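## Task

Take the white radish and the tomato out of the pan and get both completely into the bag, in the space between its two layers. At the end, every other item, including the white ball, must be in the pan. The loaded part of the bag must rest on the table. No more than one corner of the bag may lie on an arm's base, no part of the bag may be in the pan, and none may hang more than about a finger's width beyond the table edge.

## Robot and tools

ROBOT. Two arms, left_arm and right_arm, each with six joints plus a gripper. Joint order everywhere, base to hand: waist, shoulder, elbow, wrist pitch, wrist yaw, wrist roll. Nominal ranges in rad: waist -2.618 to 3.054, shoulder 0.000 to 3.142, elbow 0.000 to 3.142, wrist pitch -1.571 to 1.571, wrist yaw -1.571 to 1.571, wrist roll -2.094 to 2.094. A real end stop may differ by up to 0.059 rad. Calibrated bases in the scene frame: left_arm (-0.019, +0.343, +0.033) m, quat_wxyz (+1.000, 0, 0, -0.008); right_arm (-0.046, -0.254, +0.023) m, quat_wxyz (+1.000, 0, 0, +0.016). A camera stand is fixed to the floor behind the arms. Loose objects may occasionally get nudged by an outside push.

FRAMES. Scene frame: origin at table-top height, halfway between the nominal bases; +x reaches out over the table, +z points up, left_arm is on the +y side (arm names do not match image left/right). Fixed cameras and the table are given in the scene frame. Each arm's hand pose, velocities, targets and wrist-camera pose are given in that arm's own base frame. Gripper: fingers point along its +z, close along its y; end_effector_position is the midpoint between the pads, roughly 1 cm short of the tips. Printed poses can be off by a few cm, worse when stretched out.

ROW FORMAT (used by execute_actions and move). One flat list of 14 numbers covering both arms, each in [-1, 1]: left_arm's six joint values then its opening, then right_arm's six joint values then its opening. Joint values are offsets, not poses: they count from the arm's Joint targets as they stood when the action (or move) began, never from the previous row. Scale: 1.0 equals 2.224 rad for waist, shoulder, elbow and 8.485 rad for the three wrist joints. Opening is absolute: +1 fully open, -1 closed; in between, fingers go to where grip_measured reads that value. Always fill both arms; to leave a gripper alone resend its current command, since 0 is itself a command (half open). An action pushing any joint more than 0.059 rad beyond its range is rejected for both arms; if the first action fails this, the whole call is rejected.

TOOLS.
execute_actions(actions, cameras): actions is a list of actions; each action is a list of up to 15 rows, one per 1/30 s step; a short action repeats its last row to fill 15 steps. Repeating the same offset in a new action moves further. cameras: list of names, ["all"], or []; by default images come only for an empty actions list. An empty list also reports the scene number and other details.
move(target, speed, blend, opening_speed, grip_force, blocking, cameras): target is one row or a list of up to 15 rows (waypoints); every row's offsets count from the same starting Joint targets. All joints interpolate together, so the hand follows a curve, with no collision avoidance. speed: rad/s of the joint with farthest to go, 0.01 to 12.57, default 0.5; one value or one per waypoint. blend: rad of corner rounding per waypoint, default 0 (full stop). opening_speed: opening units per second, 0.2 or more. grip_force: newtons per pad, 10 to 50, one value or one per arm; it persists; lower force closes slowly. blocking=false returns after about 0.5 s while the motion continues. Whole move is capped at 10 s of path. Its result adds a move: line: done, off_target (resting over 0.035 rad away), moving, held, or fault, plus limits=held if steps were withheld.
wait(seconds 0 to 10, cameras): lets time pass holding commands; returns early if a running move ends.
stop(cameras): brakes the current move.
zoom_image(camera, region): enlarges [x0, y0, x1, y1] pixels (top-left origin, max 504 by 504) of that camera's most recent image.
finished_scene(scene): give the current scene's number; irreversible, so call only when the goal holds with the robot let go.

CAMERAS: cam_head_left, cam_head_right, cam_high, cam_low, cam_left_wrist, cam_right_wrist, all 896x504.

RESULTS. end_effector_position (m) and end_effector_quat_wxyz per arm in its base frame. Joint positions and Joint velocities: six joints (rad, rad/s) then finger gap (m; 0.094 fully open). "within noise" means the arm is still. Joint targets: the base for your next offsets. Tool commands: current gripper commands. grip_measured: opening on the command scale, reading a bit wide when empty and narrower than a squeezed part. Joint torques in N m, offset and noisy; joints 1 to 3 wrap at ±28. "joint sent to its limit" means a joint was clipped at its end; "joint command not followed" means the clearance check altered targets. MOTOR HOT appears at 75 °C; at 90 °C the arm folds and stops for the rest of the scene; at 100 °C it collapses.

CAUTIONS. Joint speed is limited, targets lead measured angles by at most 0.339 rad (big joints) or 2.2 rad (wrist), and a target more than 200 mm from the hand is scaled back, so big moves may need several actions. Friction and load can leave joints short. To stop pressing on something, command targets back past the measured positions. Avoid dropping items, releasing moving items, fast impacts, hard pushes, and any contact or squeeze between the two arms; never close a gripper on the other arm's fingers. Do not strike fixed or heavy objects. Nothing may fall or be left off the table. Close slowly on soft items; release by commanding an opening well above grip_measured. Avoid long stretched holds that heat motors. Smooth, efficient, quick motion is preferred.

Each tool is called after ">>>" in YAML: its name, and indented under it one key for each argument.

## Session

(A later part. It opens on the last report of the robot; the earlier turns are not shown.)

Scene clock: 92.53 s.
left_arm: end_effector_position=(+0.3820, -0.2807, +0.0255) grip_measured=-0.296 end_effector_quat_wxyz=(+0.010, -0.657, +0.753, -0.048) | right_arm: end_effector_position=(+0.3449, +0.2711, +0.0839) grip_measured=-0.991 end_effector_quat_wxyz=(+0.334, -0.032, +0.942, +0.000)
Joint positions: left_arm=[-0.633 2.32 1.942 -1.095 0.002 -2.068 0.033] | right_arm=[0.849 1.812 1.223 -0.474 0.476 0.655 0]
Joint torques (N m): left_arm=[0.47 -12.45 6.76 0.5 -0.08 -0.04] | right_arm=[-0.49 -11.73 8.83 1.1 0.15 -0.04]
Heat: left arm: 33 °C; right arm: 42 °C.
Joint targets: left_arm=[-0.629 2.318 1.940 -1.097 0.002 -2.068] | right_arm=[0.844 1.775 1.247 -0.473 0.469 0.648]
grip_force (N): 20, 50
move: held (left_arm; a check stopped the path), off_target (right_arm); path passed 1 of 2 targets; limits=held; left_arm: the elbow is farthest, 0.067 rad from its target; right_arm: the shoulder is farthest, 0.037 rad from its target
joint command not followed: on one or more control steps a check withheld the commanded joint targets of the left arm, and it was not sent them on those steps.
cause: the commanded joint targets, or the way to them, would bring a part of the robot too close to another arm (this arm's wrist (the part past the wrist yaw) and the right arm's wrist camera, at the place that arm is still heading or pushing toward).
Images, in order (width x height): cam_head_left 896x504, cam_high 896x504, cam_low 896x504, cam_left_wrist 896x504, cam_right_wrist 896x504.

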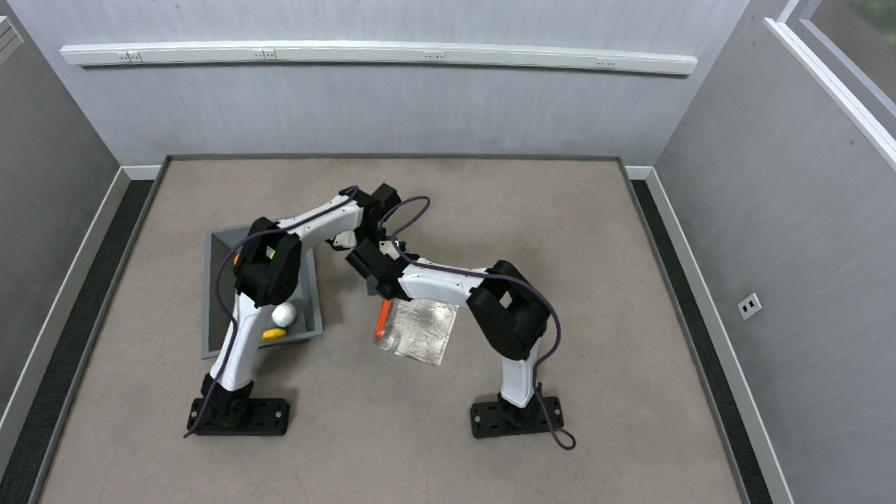

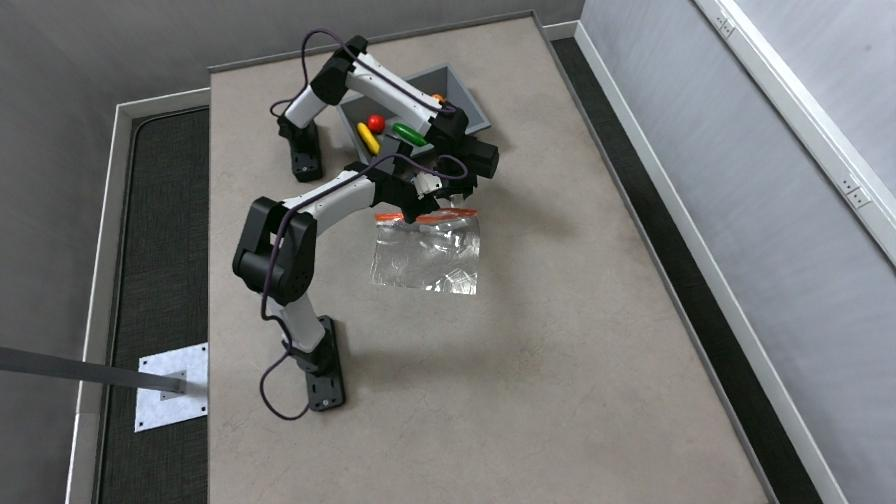

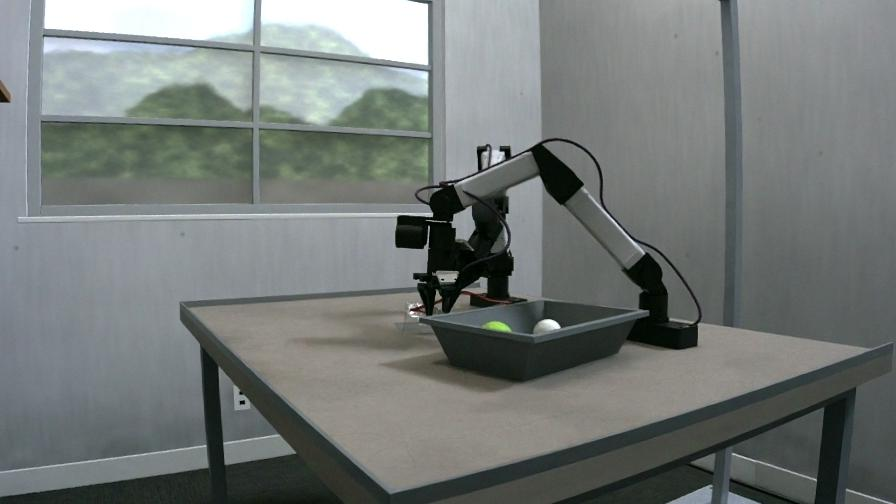

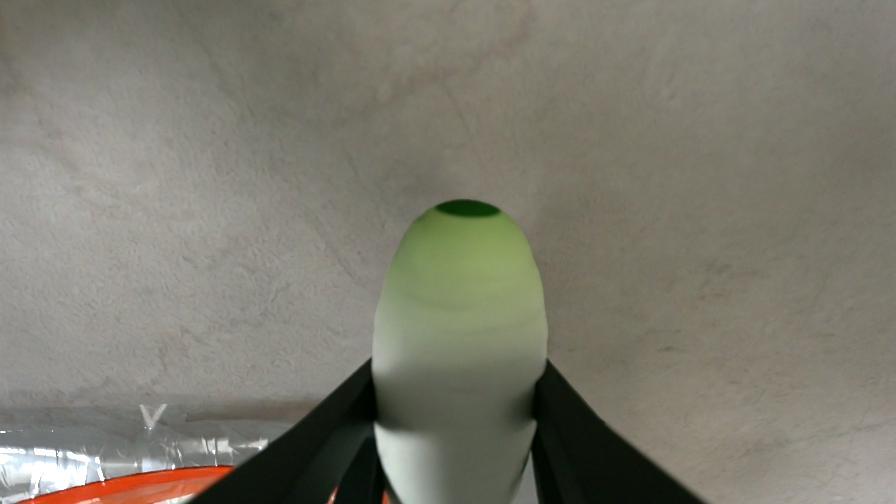

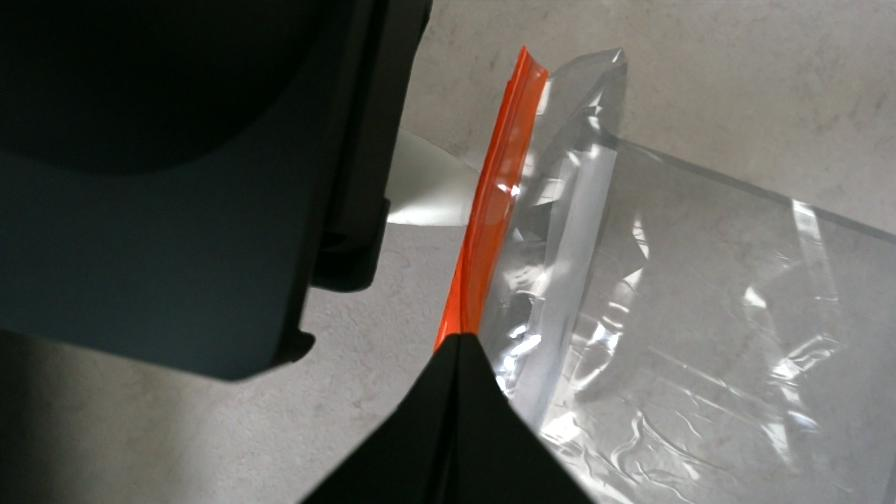

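>>> move:
  target:
    - [0.018,-0.0973,-0.1247,0.0042,0,-0.0014,-0.6,0,0,0,0,0,0,-1]
    - [0.018,-0.0973,-0.1247,0.0042,0,-0.0014,-0.6,-0.0531,-0.0877,-0.1605,0.0535,-0.0354,0.0284,-1]
  speed: [0.4,0.4]
  cameras: ["cam_high","cam_low","cam_head_left","cam_right_wrist","cam_left_wrist"]

>>> zoom_image:
  camera: "cam_low"
  region: [390, 220, 540, 360]

>>> zoom_image:
  camera: "cam_high"
  region: [350, 130, 510, 310]

Scene clock: 97.93 s.
left_arm: end_effector_position=(+0.3454, -0.2337, +0.0338) grip_measured=-0.296 end_effector_quat_wxyz=(+0.004, -0.672, +0.740, -0.019) | right_arm: end_effector_position=(+0.3428, +0.2662, +0.0897) grip_measured=-0.991 end_effector_quat_wxyz=(+0.329, +0.104, +0.911, +0.226)
Joint positions: left_arm=[-0.594 2.134 1.674 -1.071 0.002 -2.068 0.033] | right_arm=[0.731 1.62 0.894 -0.039 0.177 0.882 0]
Joint torques (N m): left_arm=[0.58 -13.35 5.68 0.47 -0.06 -0.15] | right_arm=[-0.5 -10.39 6.24 1.74 -0.03 0.15]
Heat: left arm: 34 °C; right arm: 43 °C.
Joint targets: left_arm=[-0.589 2.102 1.663 -1.061 0.002 -2.080] | right_arm=[0.726 1.580 0.890 -0.019 0.168 0.889]
grip_force (N): 20, 50
move: off_target (right_arm); right_arm: the shoulder is farthest, 0.040 rad from its target
Images, in order (width x height): cam_head_left 896x504, cam_high 896x504, cam_low 896x504, cam_left_wrist 896x504, cam_right_wrist 896x504.

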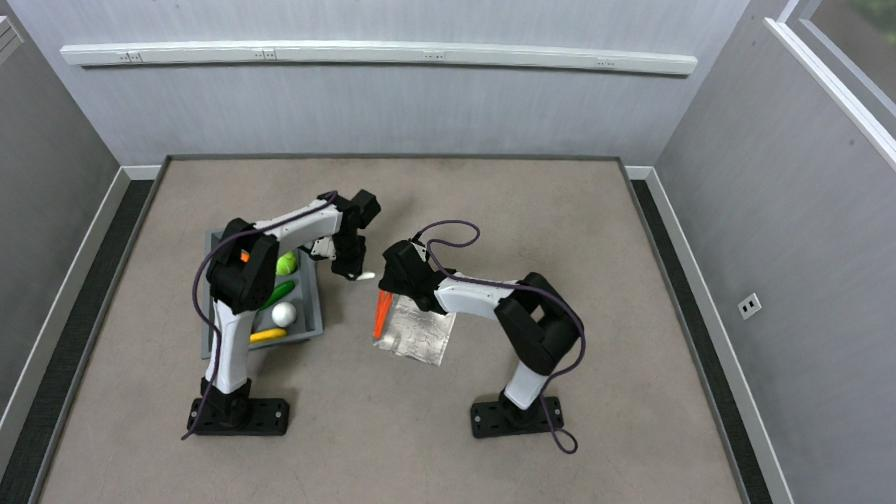

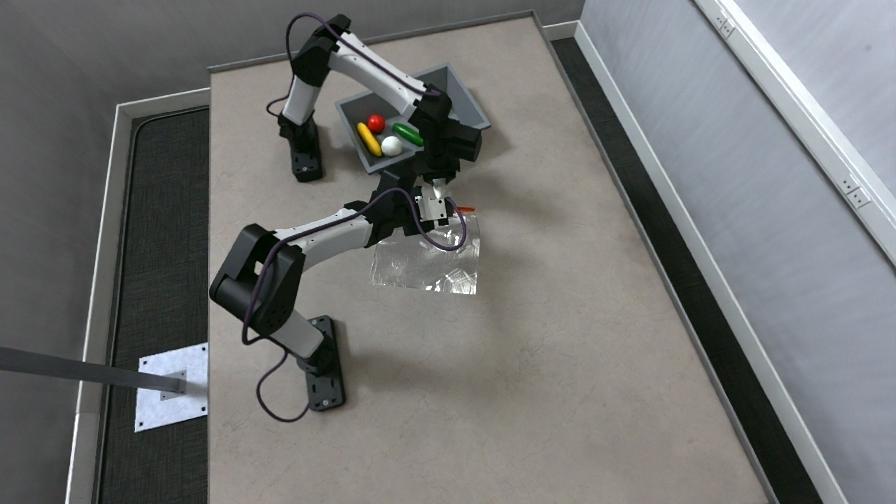

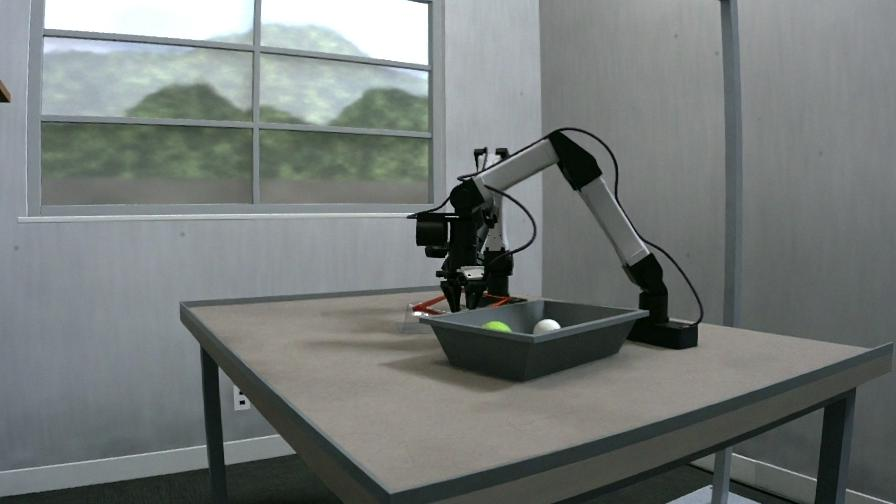

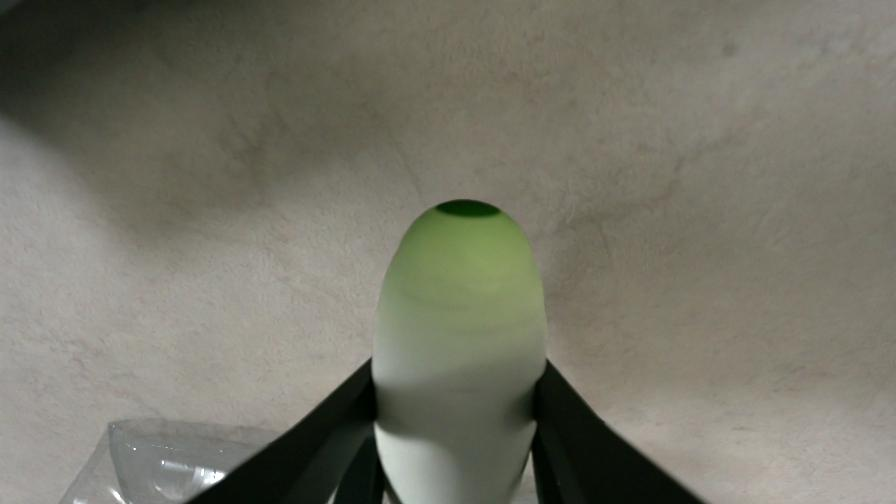

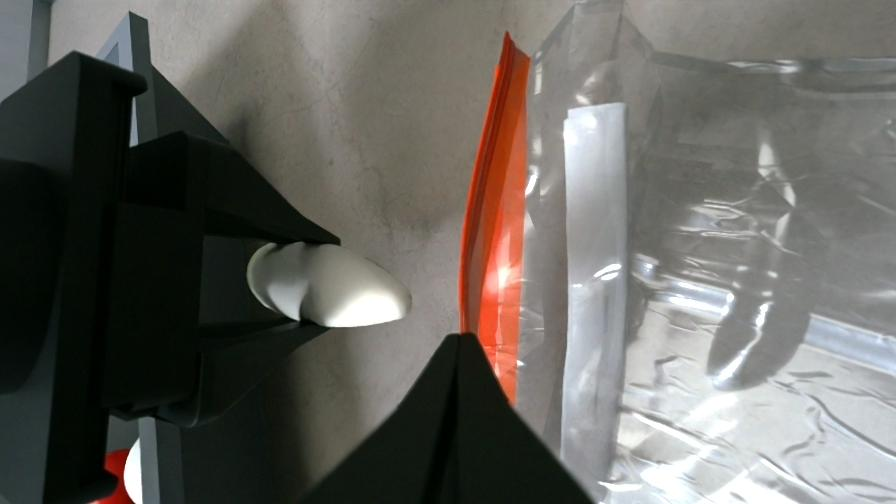

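Scaled by 3.360 from the camera's 896x504 image, which has a finer 1280x720 frame.

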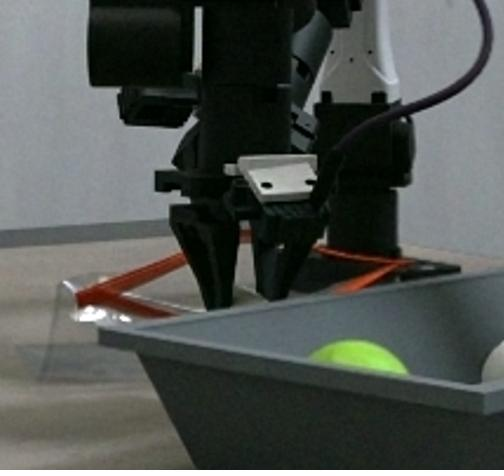

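Scaled by 2.800 from the camera's 896x504 image, which has a finer 1280x720 frame.

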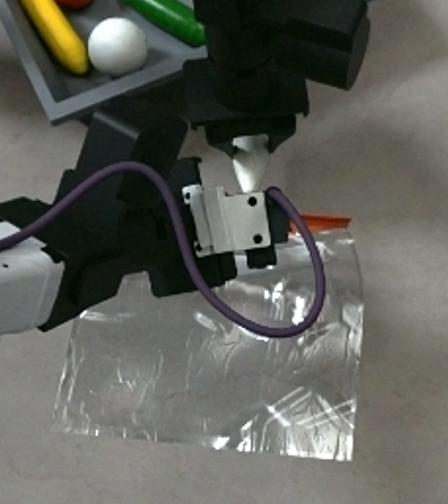

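>>> move:
  target: [-0.0312,0.0708,0.0763,-0.0014,0,0,-0.6,0,0,0,0,0,0,-1]
  speed: 0.3
  cameras: ["cam_high","cam_low","cam_head_left","cam_right_wrist","cam_left_wrist"]

>>> zoom_image:
  camera: "cam_low"
  region: [390, 220, 540, 360]

>>> zoom_image:
  camera: "cam_right_wrist"
  region: [250, 100, 650, 500]

Scene clock: 99.67 s.
left_arm: end_effector_position=(+0.3557, -0.2744, +0.0255) grip_measured=-0.296 end_effector_quat_wxyz=(+0.006, -0.648, +0.761, -0.035) | right_arm: end_effector_position=(+0.3428, +0.2663, +0.0897) grip_measured=-0.991 end_effector_quat_wxyz=(+0.329, +0.104, +0.911, +0.226)
Joint positions: left_arm=[-0.656 2.241 1.811 -1.07 0.002 -2.068 0.033] | right_arm=[0.731 1.62 0.894 -0.039 0.177 0.882 0]
Joint torques (N m): left_arm=[0.02 -10.25 8.92 0.41 -0.07 -0.14] | right_arm=[-0.49 -10.4 6.23 1.71 -0.01 0.08]
Heat: left arm: 34 °C; right arm: 43 °C.
Joint targets: left_arm=[-0.658 2.260 1.832 -1.073 0.002 -2.080] | right_arm=[0.726 1.580 0.890 -0.019 0.168 0.889]
grip_force (N): 20, 50
move: off_target (right_arm); right_arm: the shoulder is farthest, 0.040 rad from its target
Images, in order (width x height): cam_head_left 896x504, cam_high 896x504, cam_low 896x504, cam_left_wrist 896x504, cam_right_wrist 896x504.

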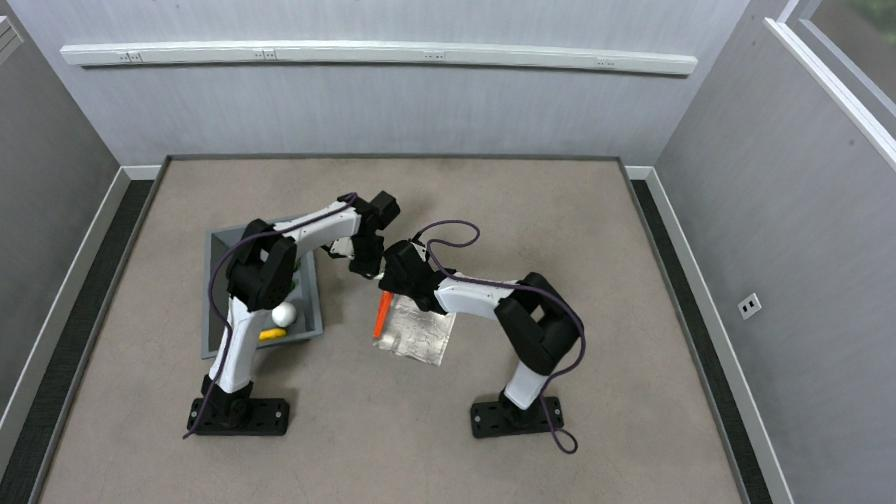

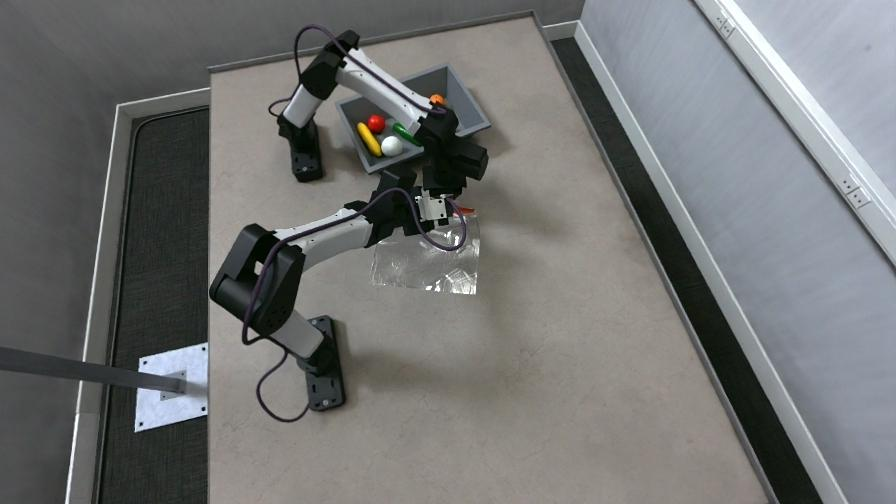

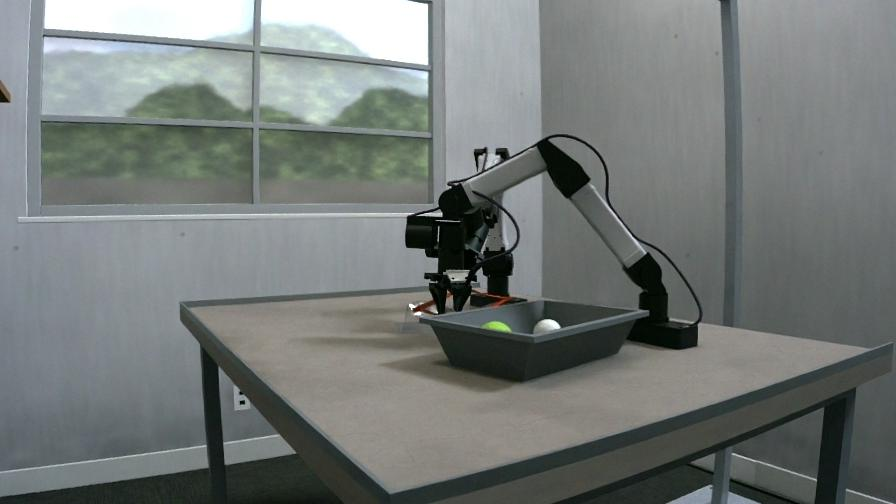

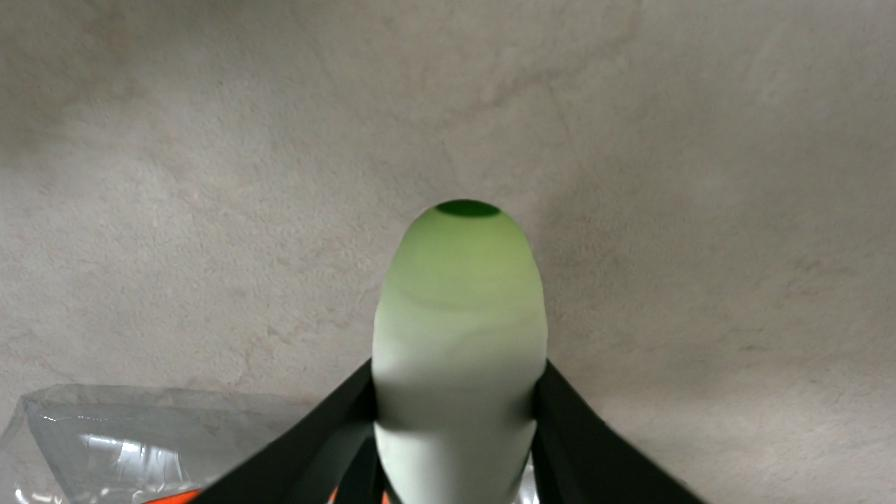

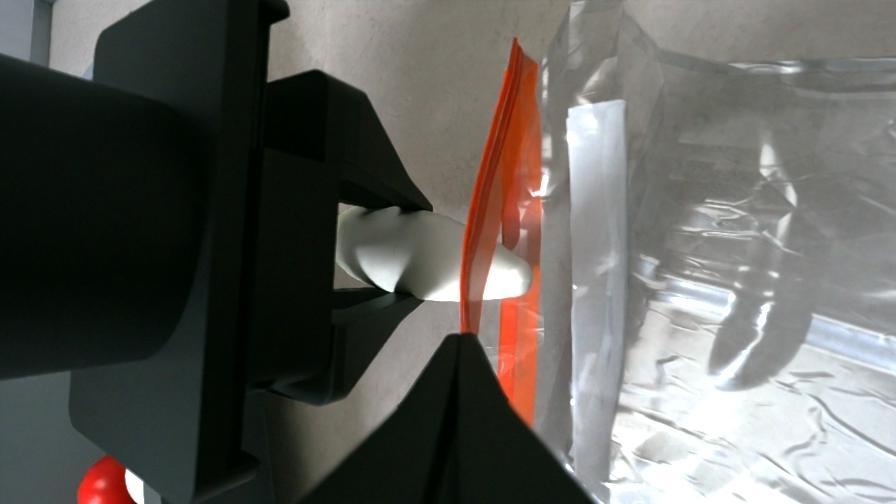

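Scaled by 3.360 from the camera's 896x504 image, which has a finer 1280x720 frame.

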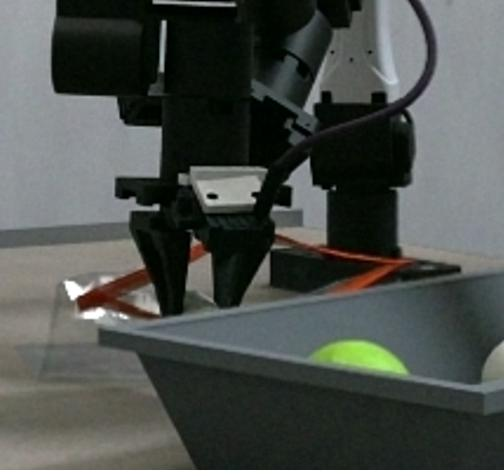

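Scaled by 1.260 from the camera's 896x504 image, which has a finer 1280x720 frame.

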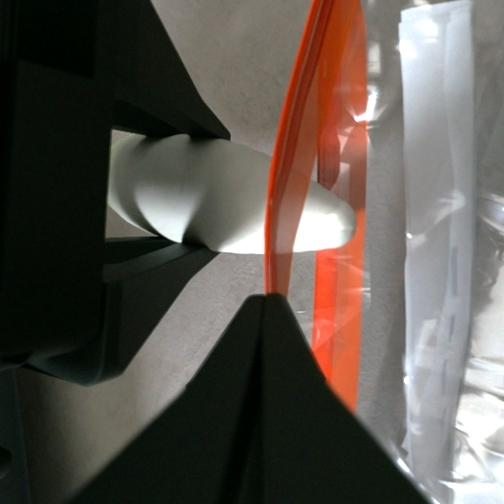

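>>> move:
  target: [-0.0027,0.0506,0.0748,-0.0062,0,0,-0.6,0,0,0,0,0,0,-1]
  speed: 0.3
  cameras: ["cam_low","cam_right_wrist"]

>>> zoom_image:
  camera: "cam_low"
  region: [390, 220, 540, 360]

Scene clock: 101.43 s.
left_arm: end_effector_position=(+0.3773, -0.2910, +0.0216) grip_measured=-0.296 end_effector_quat_wxyz=(+0.008, -0.648, +0.760, -0.042) | right_arm: end_effector_position=(+0.3428, +0.2663, +0.0897) grip_measured=-0.991 end_effector_quat_wxyz=(+0.329, +0.104, +0.911, +0.226)
Joint positions: left_arm=[-0.656 2.348 1.977 -1.114 0.002 -2.068 0.033] | right_arm=[0.731 1.62 0.894 -0.039 0.177 0.882 0]
Joint torques (N m): left_arm=[-0.39 -10.67 9.1 0.33 -0.06 -0.14] | right_arm=[-0.47 -10.4 6.22 1.7 -0.01 0.09]
Heat: left arm: 35 °C; right arm: 43 °C.
Joint targets: left_arm=[-0.664 2.372 1.999 -1.126 0.002 -2.080] | right_arm=[0.726 1.580 0.890 -0.019 0.168 0.889]
grip_force (N): 20, 50
move: off_target (right_arm); right_arm: the shoulder is farthest, 0.040 rad from its target
Images, in order (width x height): cam_low 896x504, cam_right_wrist 896x504.

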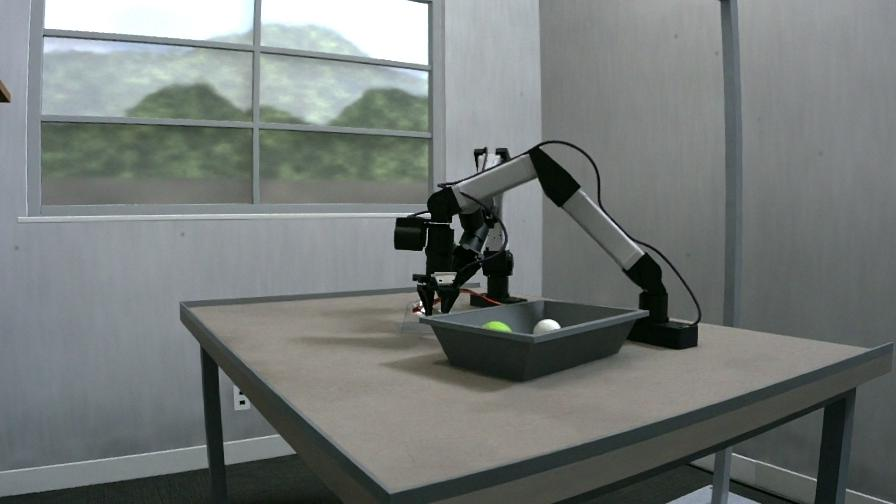

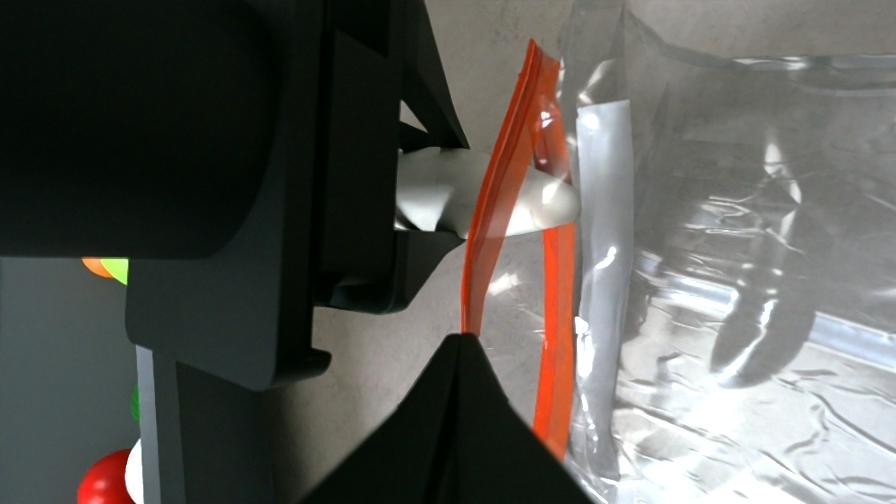

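Scaled by 3.360 from the camera's 896x504 image, which has a finer 1280x720 frame.

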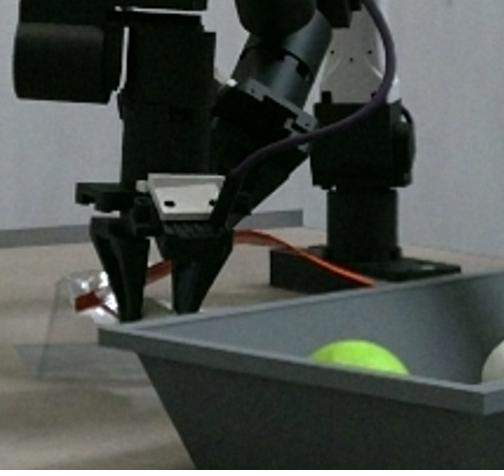

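>>> move:
  target:
    - [0,0.0176,-0.0349,0.0136,0,0,-0.6,0,0,0,0,0,0,-1]
    - [0,0.0176,-0.0349,0.0136,0,0,0.1,0,0,0,0,0,0,-1]
  speed: 0.2
  opening_speed: 0.8
  cameras: ["cam_low","cam_right_wrist","cam_left_wrist"]

Scene clock: 104.13 s.
left_arm: end_effector_position=(+0.3818, -0.2957, -0.0057) grip_measured=+0.098 end_effector_quat_wxyz=(+0.009, -0.647, +0.761, -0.048) | right_arm: end_effector_position=(+0.3428, +0.2663, +0.0897) grip_measured=-0.991 end_effector_quat_wxyz=(+0.329, +0.104, +0.911, +0.226)
Joint positions: left_arm=[-0.658 2.387 1.934 -1.021 0.002 -2.068 0.052] | right_arm=[0.731 1.62 0.894 -0.039 0.177 0.882 0]
Joint torques (N m): left_arm=[-0.24 -10.78 5.68 0.61 -0.07 -0.15] | right_arm=[-0.47 -10.4 6.23 1.7 -0.01 0.08]
Heat: left arm: 35 °C; right arm: 43 °C.
Joint targets: left_arm=[-0.665 2.411 1.921 -1.011 0.002 -2.080] | right_arm=[0.726 1.580 0.890 -0.019 0.168 0.889]
grip_force (N): 20, 50
move: off_target (right_arm); right_arm: the shoulder is farthest, 0.040 rad from its target
Images, in order (width x height): cam_low 896x504, cam_left_wrist 896x504, cam_right_wrist 896x504.

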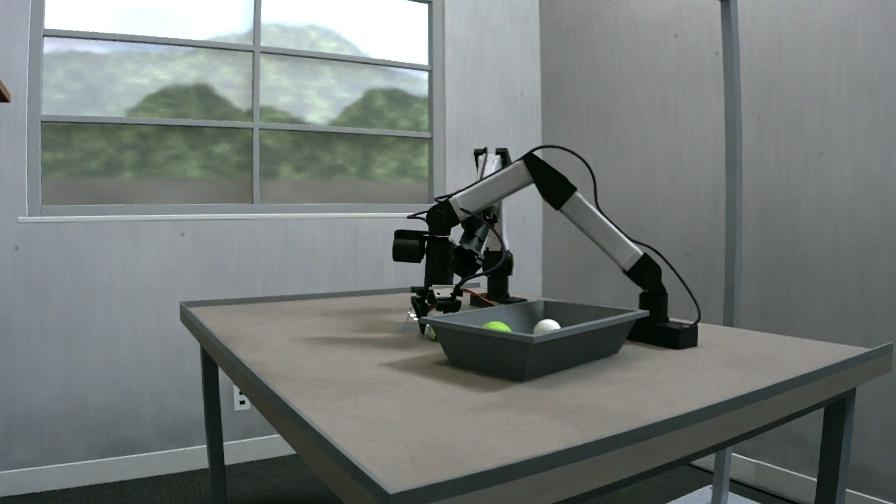

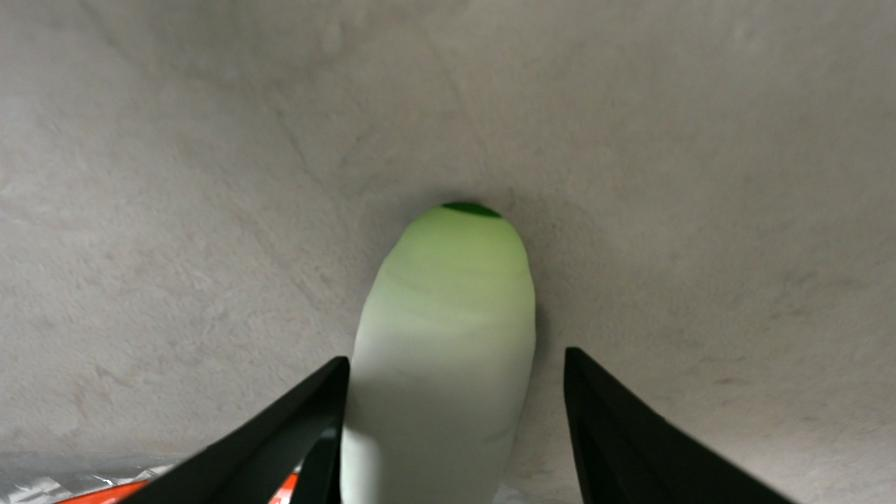

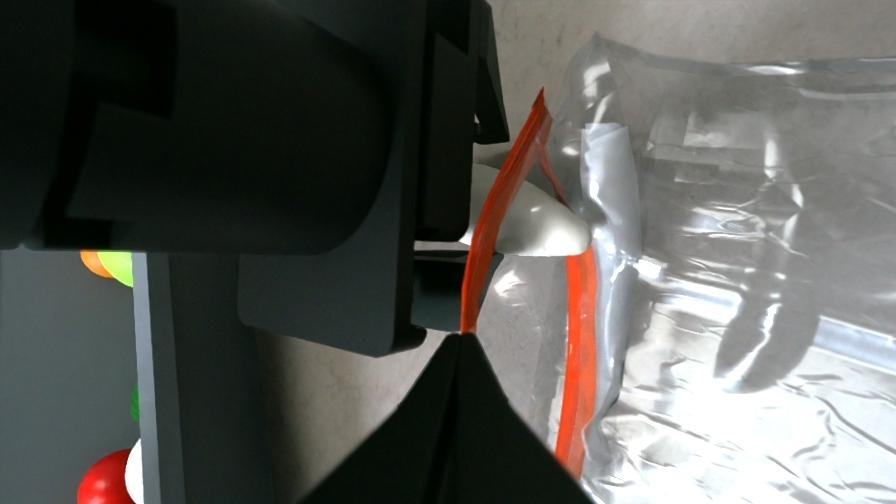

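>>> move:
  target:
    - [0,-0.0192,0.0777,-0.0253,0,0,0.1,0,0,0,0,0,0,-1]
    - [0.0342,-0.1389,-0.116,-0.0059,0,0,0.1,0,0,0,0,0,0,-1]
    - [0.1542,-0.134,-0.117,0.0005,0.0559,0.2167,0.1,0,0,0,0,0,0,-1]
    - [0.1542,-0.134,-0.117,0.0005,0.0559,0.2167,-1,0,0,0,0,0,0,-1]
    - [0.1542,-0.1004,-0.1789,0.0256,0.0559,0.2167,-1,0,0,0,0,0,0,-1]
  speed: [0.3,0.5,0.8,0.8,0.4]
  blend: [0.02,0.1,0,0,0]
  cameras: ["cam_low","cam_right_wrist","cam_left_wrist","cam_head_left"]

>>> zoom_image:
  camera: "cam_low"
  region: [390, 220, 540, 360]

Scene clock: 116.37 s.
left_arm: end_effector_position=(+0.3849, -0.2162, +0.0205) grip_measured=-0.975 end_effector_quat_wxyz=(+0.001, +0.054, +0.967, -0.250) | right_arm: end_effector_position=(+0.3428, +0.2663, +0.0897) grip_measured=-0.991 end_effector_quat_wxyz=(+0.329, +0.104, +0.911, +0.226)
Joint positions: left_arm=[-0.327 2.147 1.546 -0.82 0.485 -0.253 0.001] | right_arm=[0.731 1.62 0.894 -0.039 0.177 0.882 0]
Joint torques (N m): left_arm=[0.66 -7.8 4.56 1.03 0.18 0.09] | right_arm=[-0.46 -10.39 6.23 1.7 -0.01 0.08]
Heat: left arm: 37 °C; right arm: 44 °C.
Joint targets: left_arm=[-0.321 2.188 1.523 -0.793 0.476 -0.241] | right_arm=[0.726 1.580 0.890 -0.019 0.168 0.889]
grip_force (N): 20, 50
move: off_target (left_arm, right_arm); left_arm: the shoulder is farthest, 0.041 rad from its target; right_arm: the shoulder is farthest, 0.040 rad from its target
Images, in order (width x height): cam_head_left 896x504, cam_low 896x504, cam_left_wrist 896x504, cam_right_wrist 896x504.

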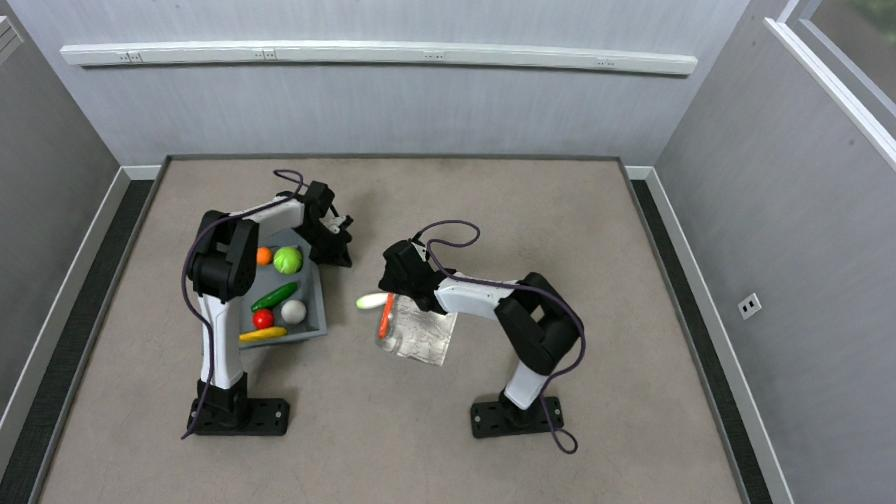

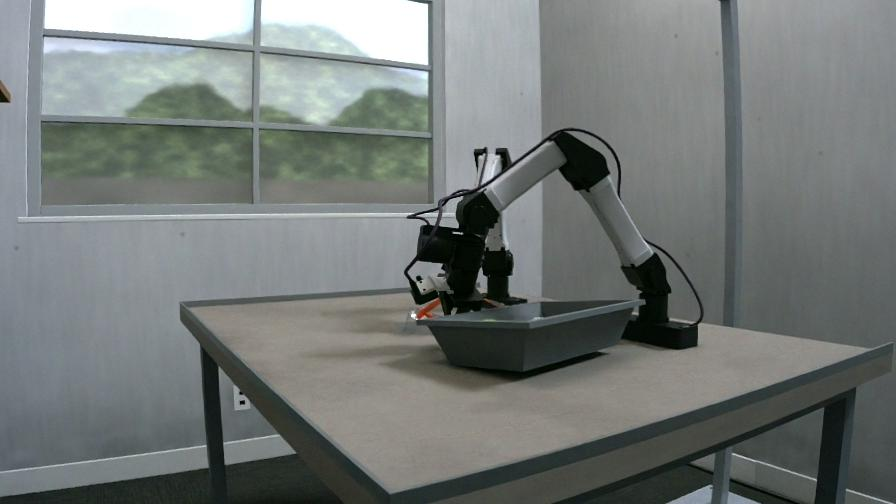

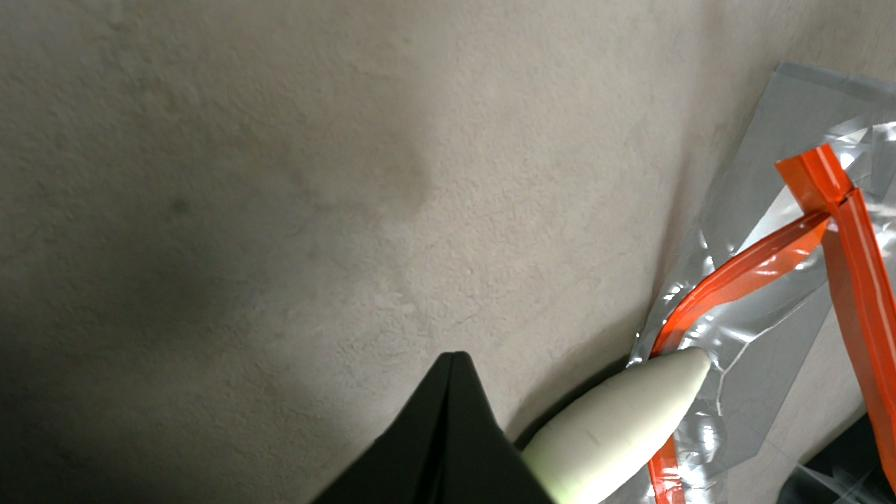

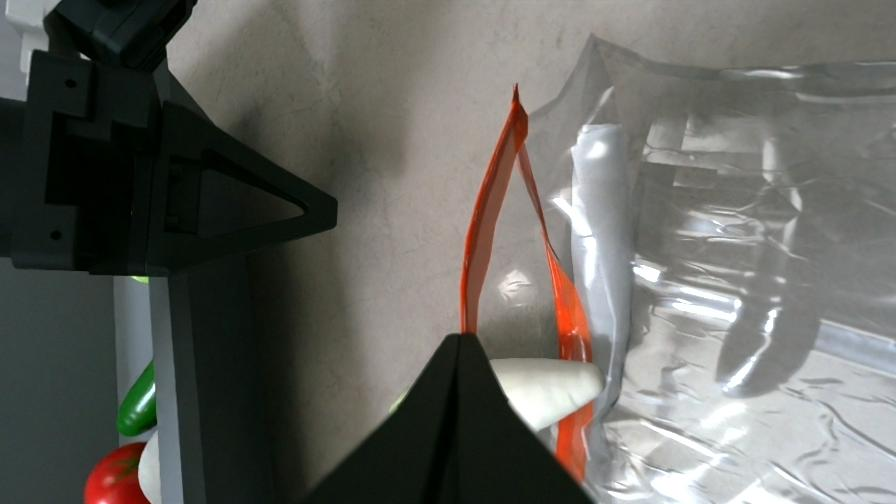

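Scaled by 3.360 from the camera's 896x504 image, which has a finer 1280x720 frame.

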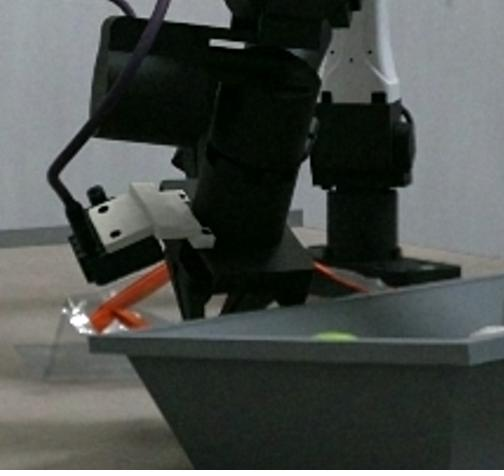

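>>> move:
  target: [0,-0.04,0.065,-0.02,0,0,-1,0,0,0,0,0,0,-1]
  speed: 0.4
  cameras: ["cam_low","cam_high","cam_left_wrist","cam_head_left"]

>>> zoom_image:
  camera: "cam_head_left"
  region: [180, 200, 480, 370]

>>> zoom_image:
  camera: "cam_low"
  region: [380, 200, 660, 400]

Scene clock: 118.00 s.
left_arm: end_effector_position=(+0.3882, -0.2173, +0.0533) grip_measured=-0.975 end_effector_quat_wxyz=(-0.001, +0.053, +0.967, -0.250) | right_arm: end_effector_position=(+0.3428, +0.2663, +0.0897) grip_measured=-0.991 end_effector_quat_wxyz=(+0.329, +0.104, +0.911, +0.226)
Joint positions: left_arm=[-0.327 2.126 1.65 -0.95 0.485 -0.253 0.001] | right_arm=[0.731 1.62 0.894 -0.039 0.177 0.882 0]
Joint torques (N m): left_arm=[0.62 -13.16 8.8 0.59 0.19 0.1] | right_arm=[-0.47 -10.4 6.23 1.71 -0.01 0.09]
Heat: left arm: 37 °C; right arm: 44 °C.
Joint targets: left_arm=[-0.321 2.099 1.668 -0.963 0.476 -0.241] | right_arm=[0.726 1.580 0.890 -0.019 0.168 0.889]
grip_force (N): 20, 50
move: off_target (right_arm); right_arm: the shoulder is farthest, 0.040 rad from its target
Images, in order (width x height): cam_head_left 896x504, cam_high 896x504, cam_low 896x504, cam_left_wrist 896x504.

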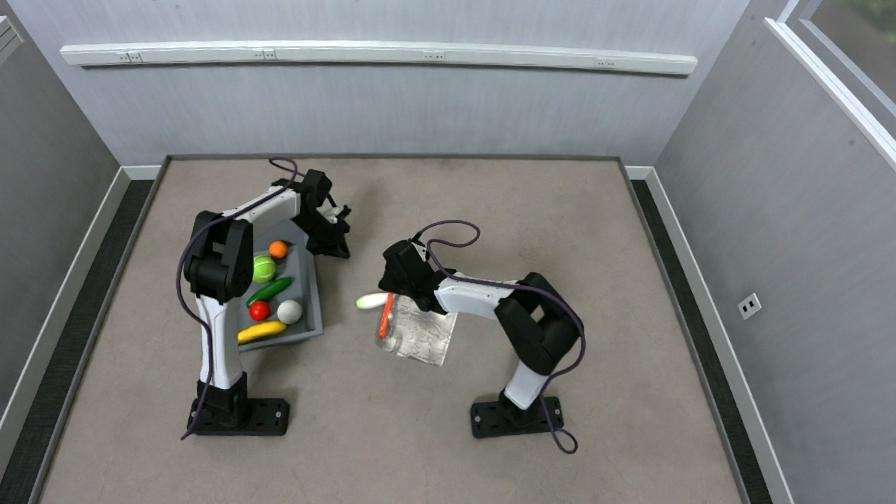

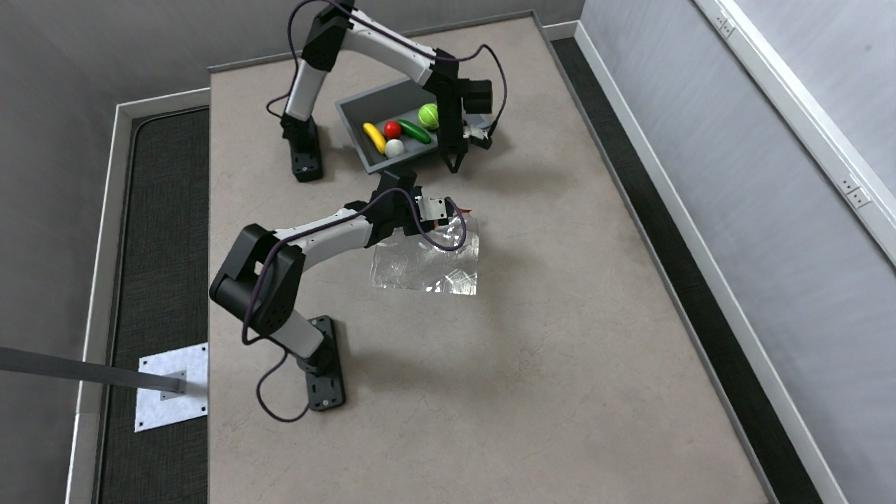

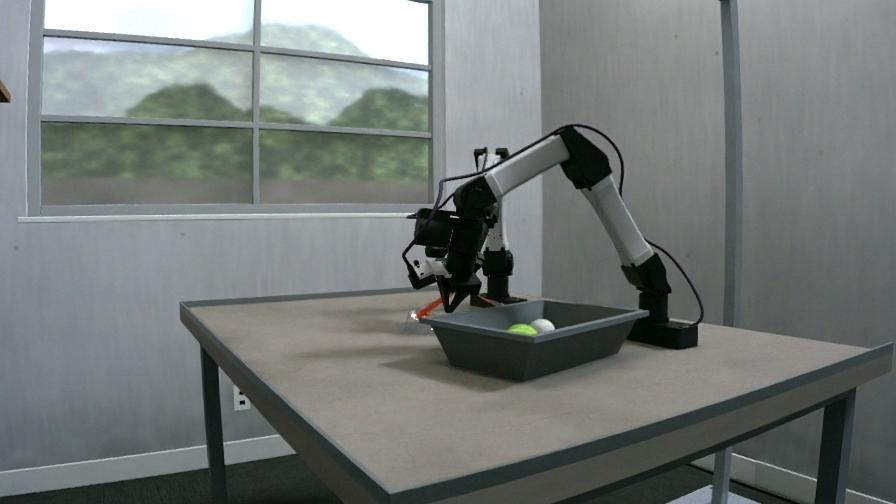

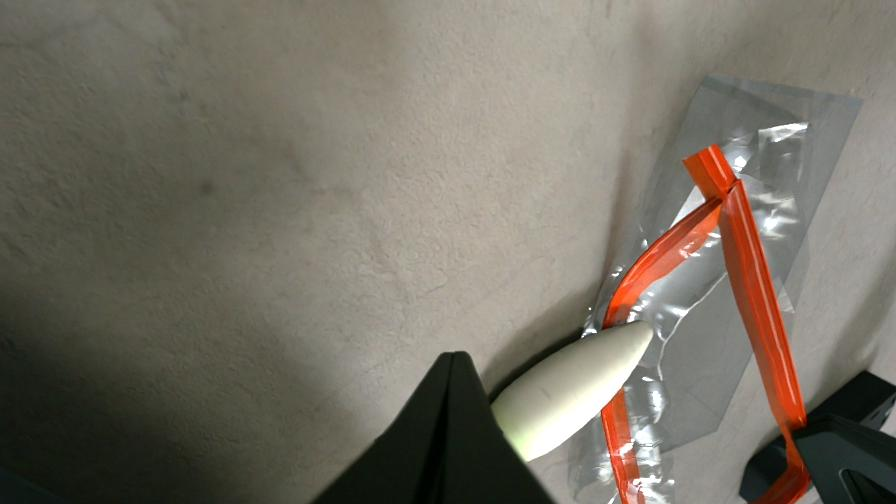

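Scaled by 1.680 from the camera's 896x504 image, which has a finer 1280x720 frame.

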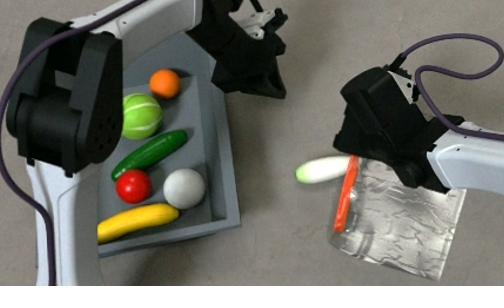

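Scaled by 1.800 from the camera's 896x504 image, which has a finer 1280x720 frame.

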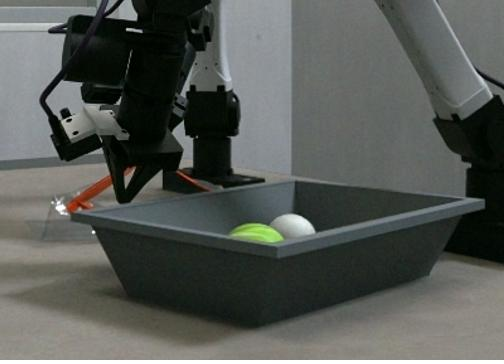

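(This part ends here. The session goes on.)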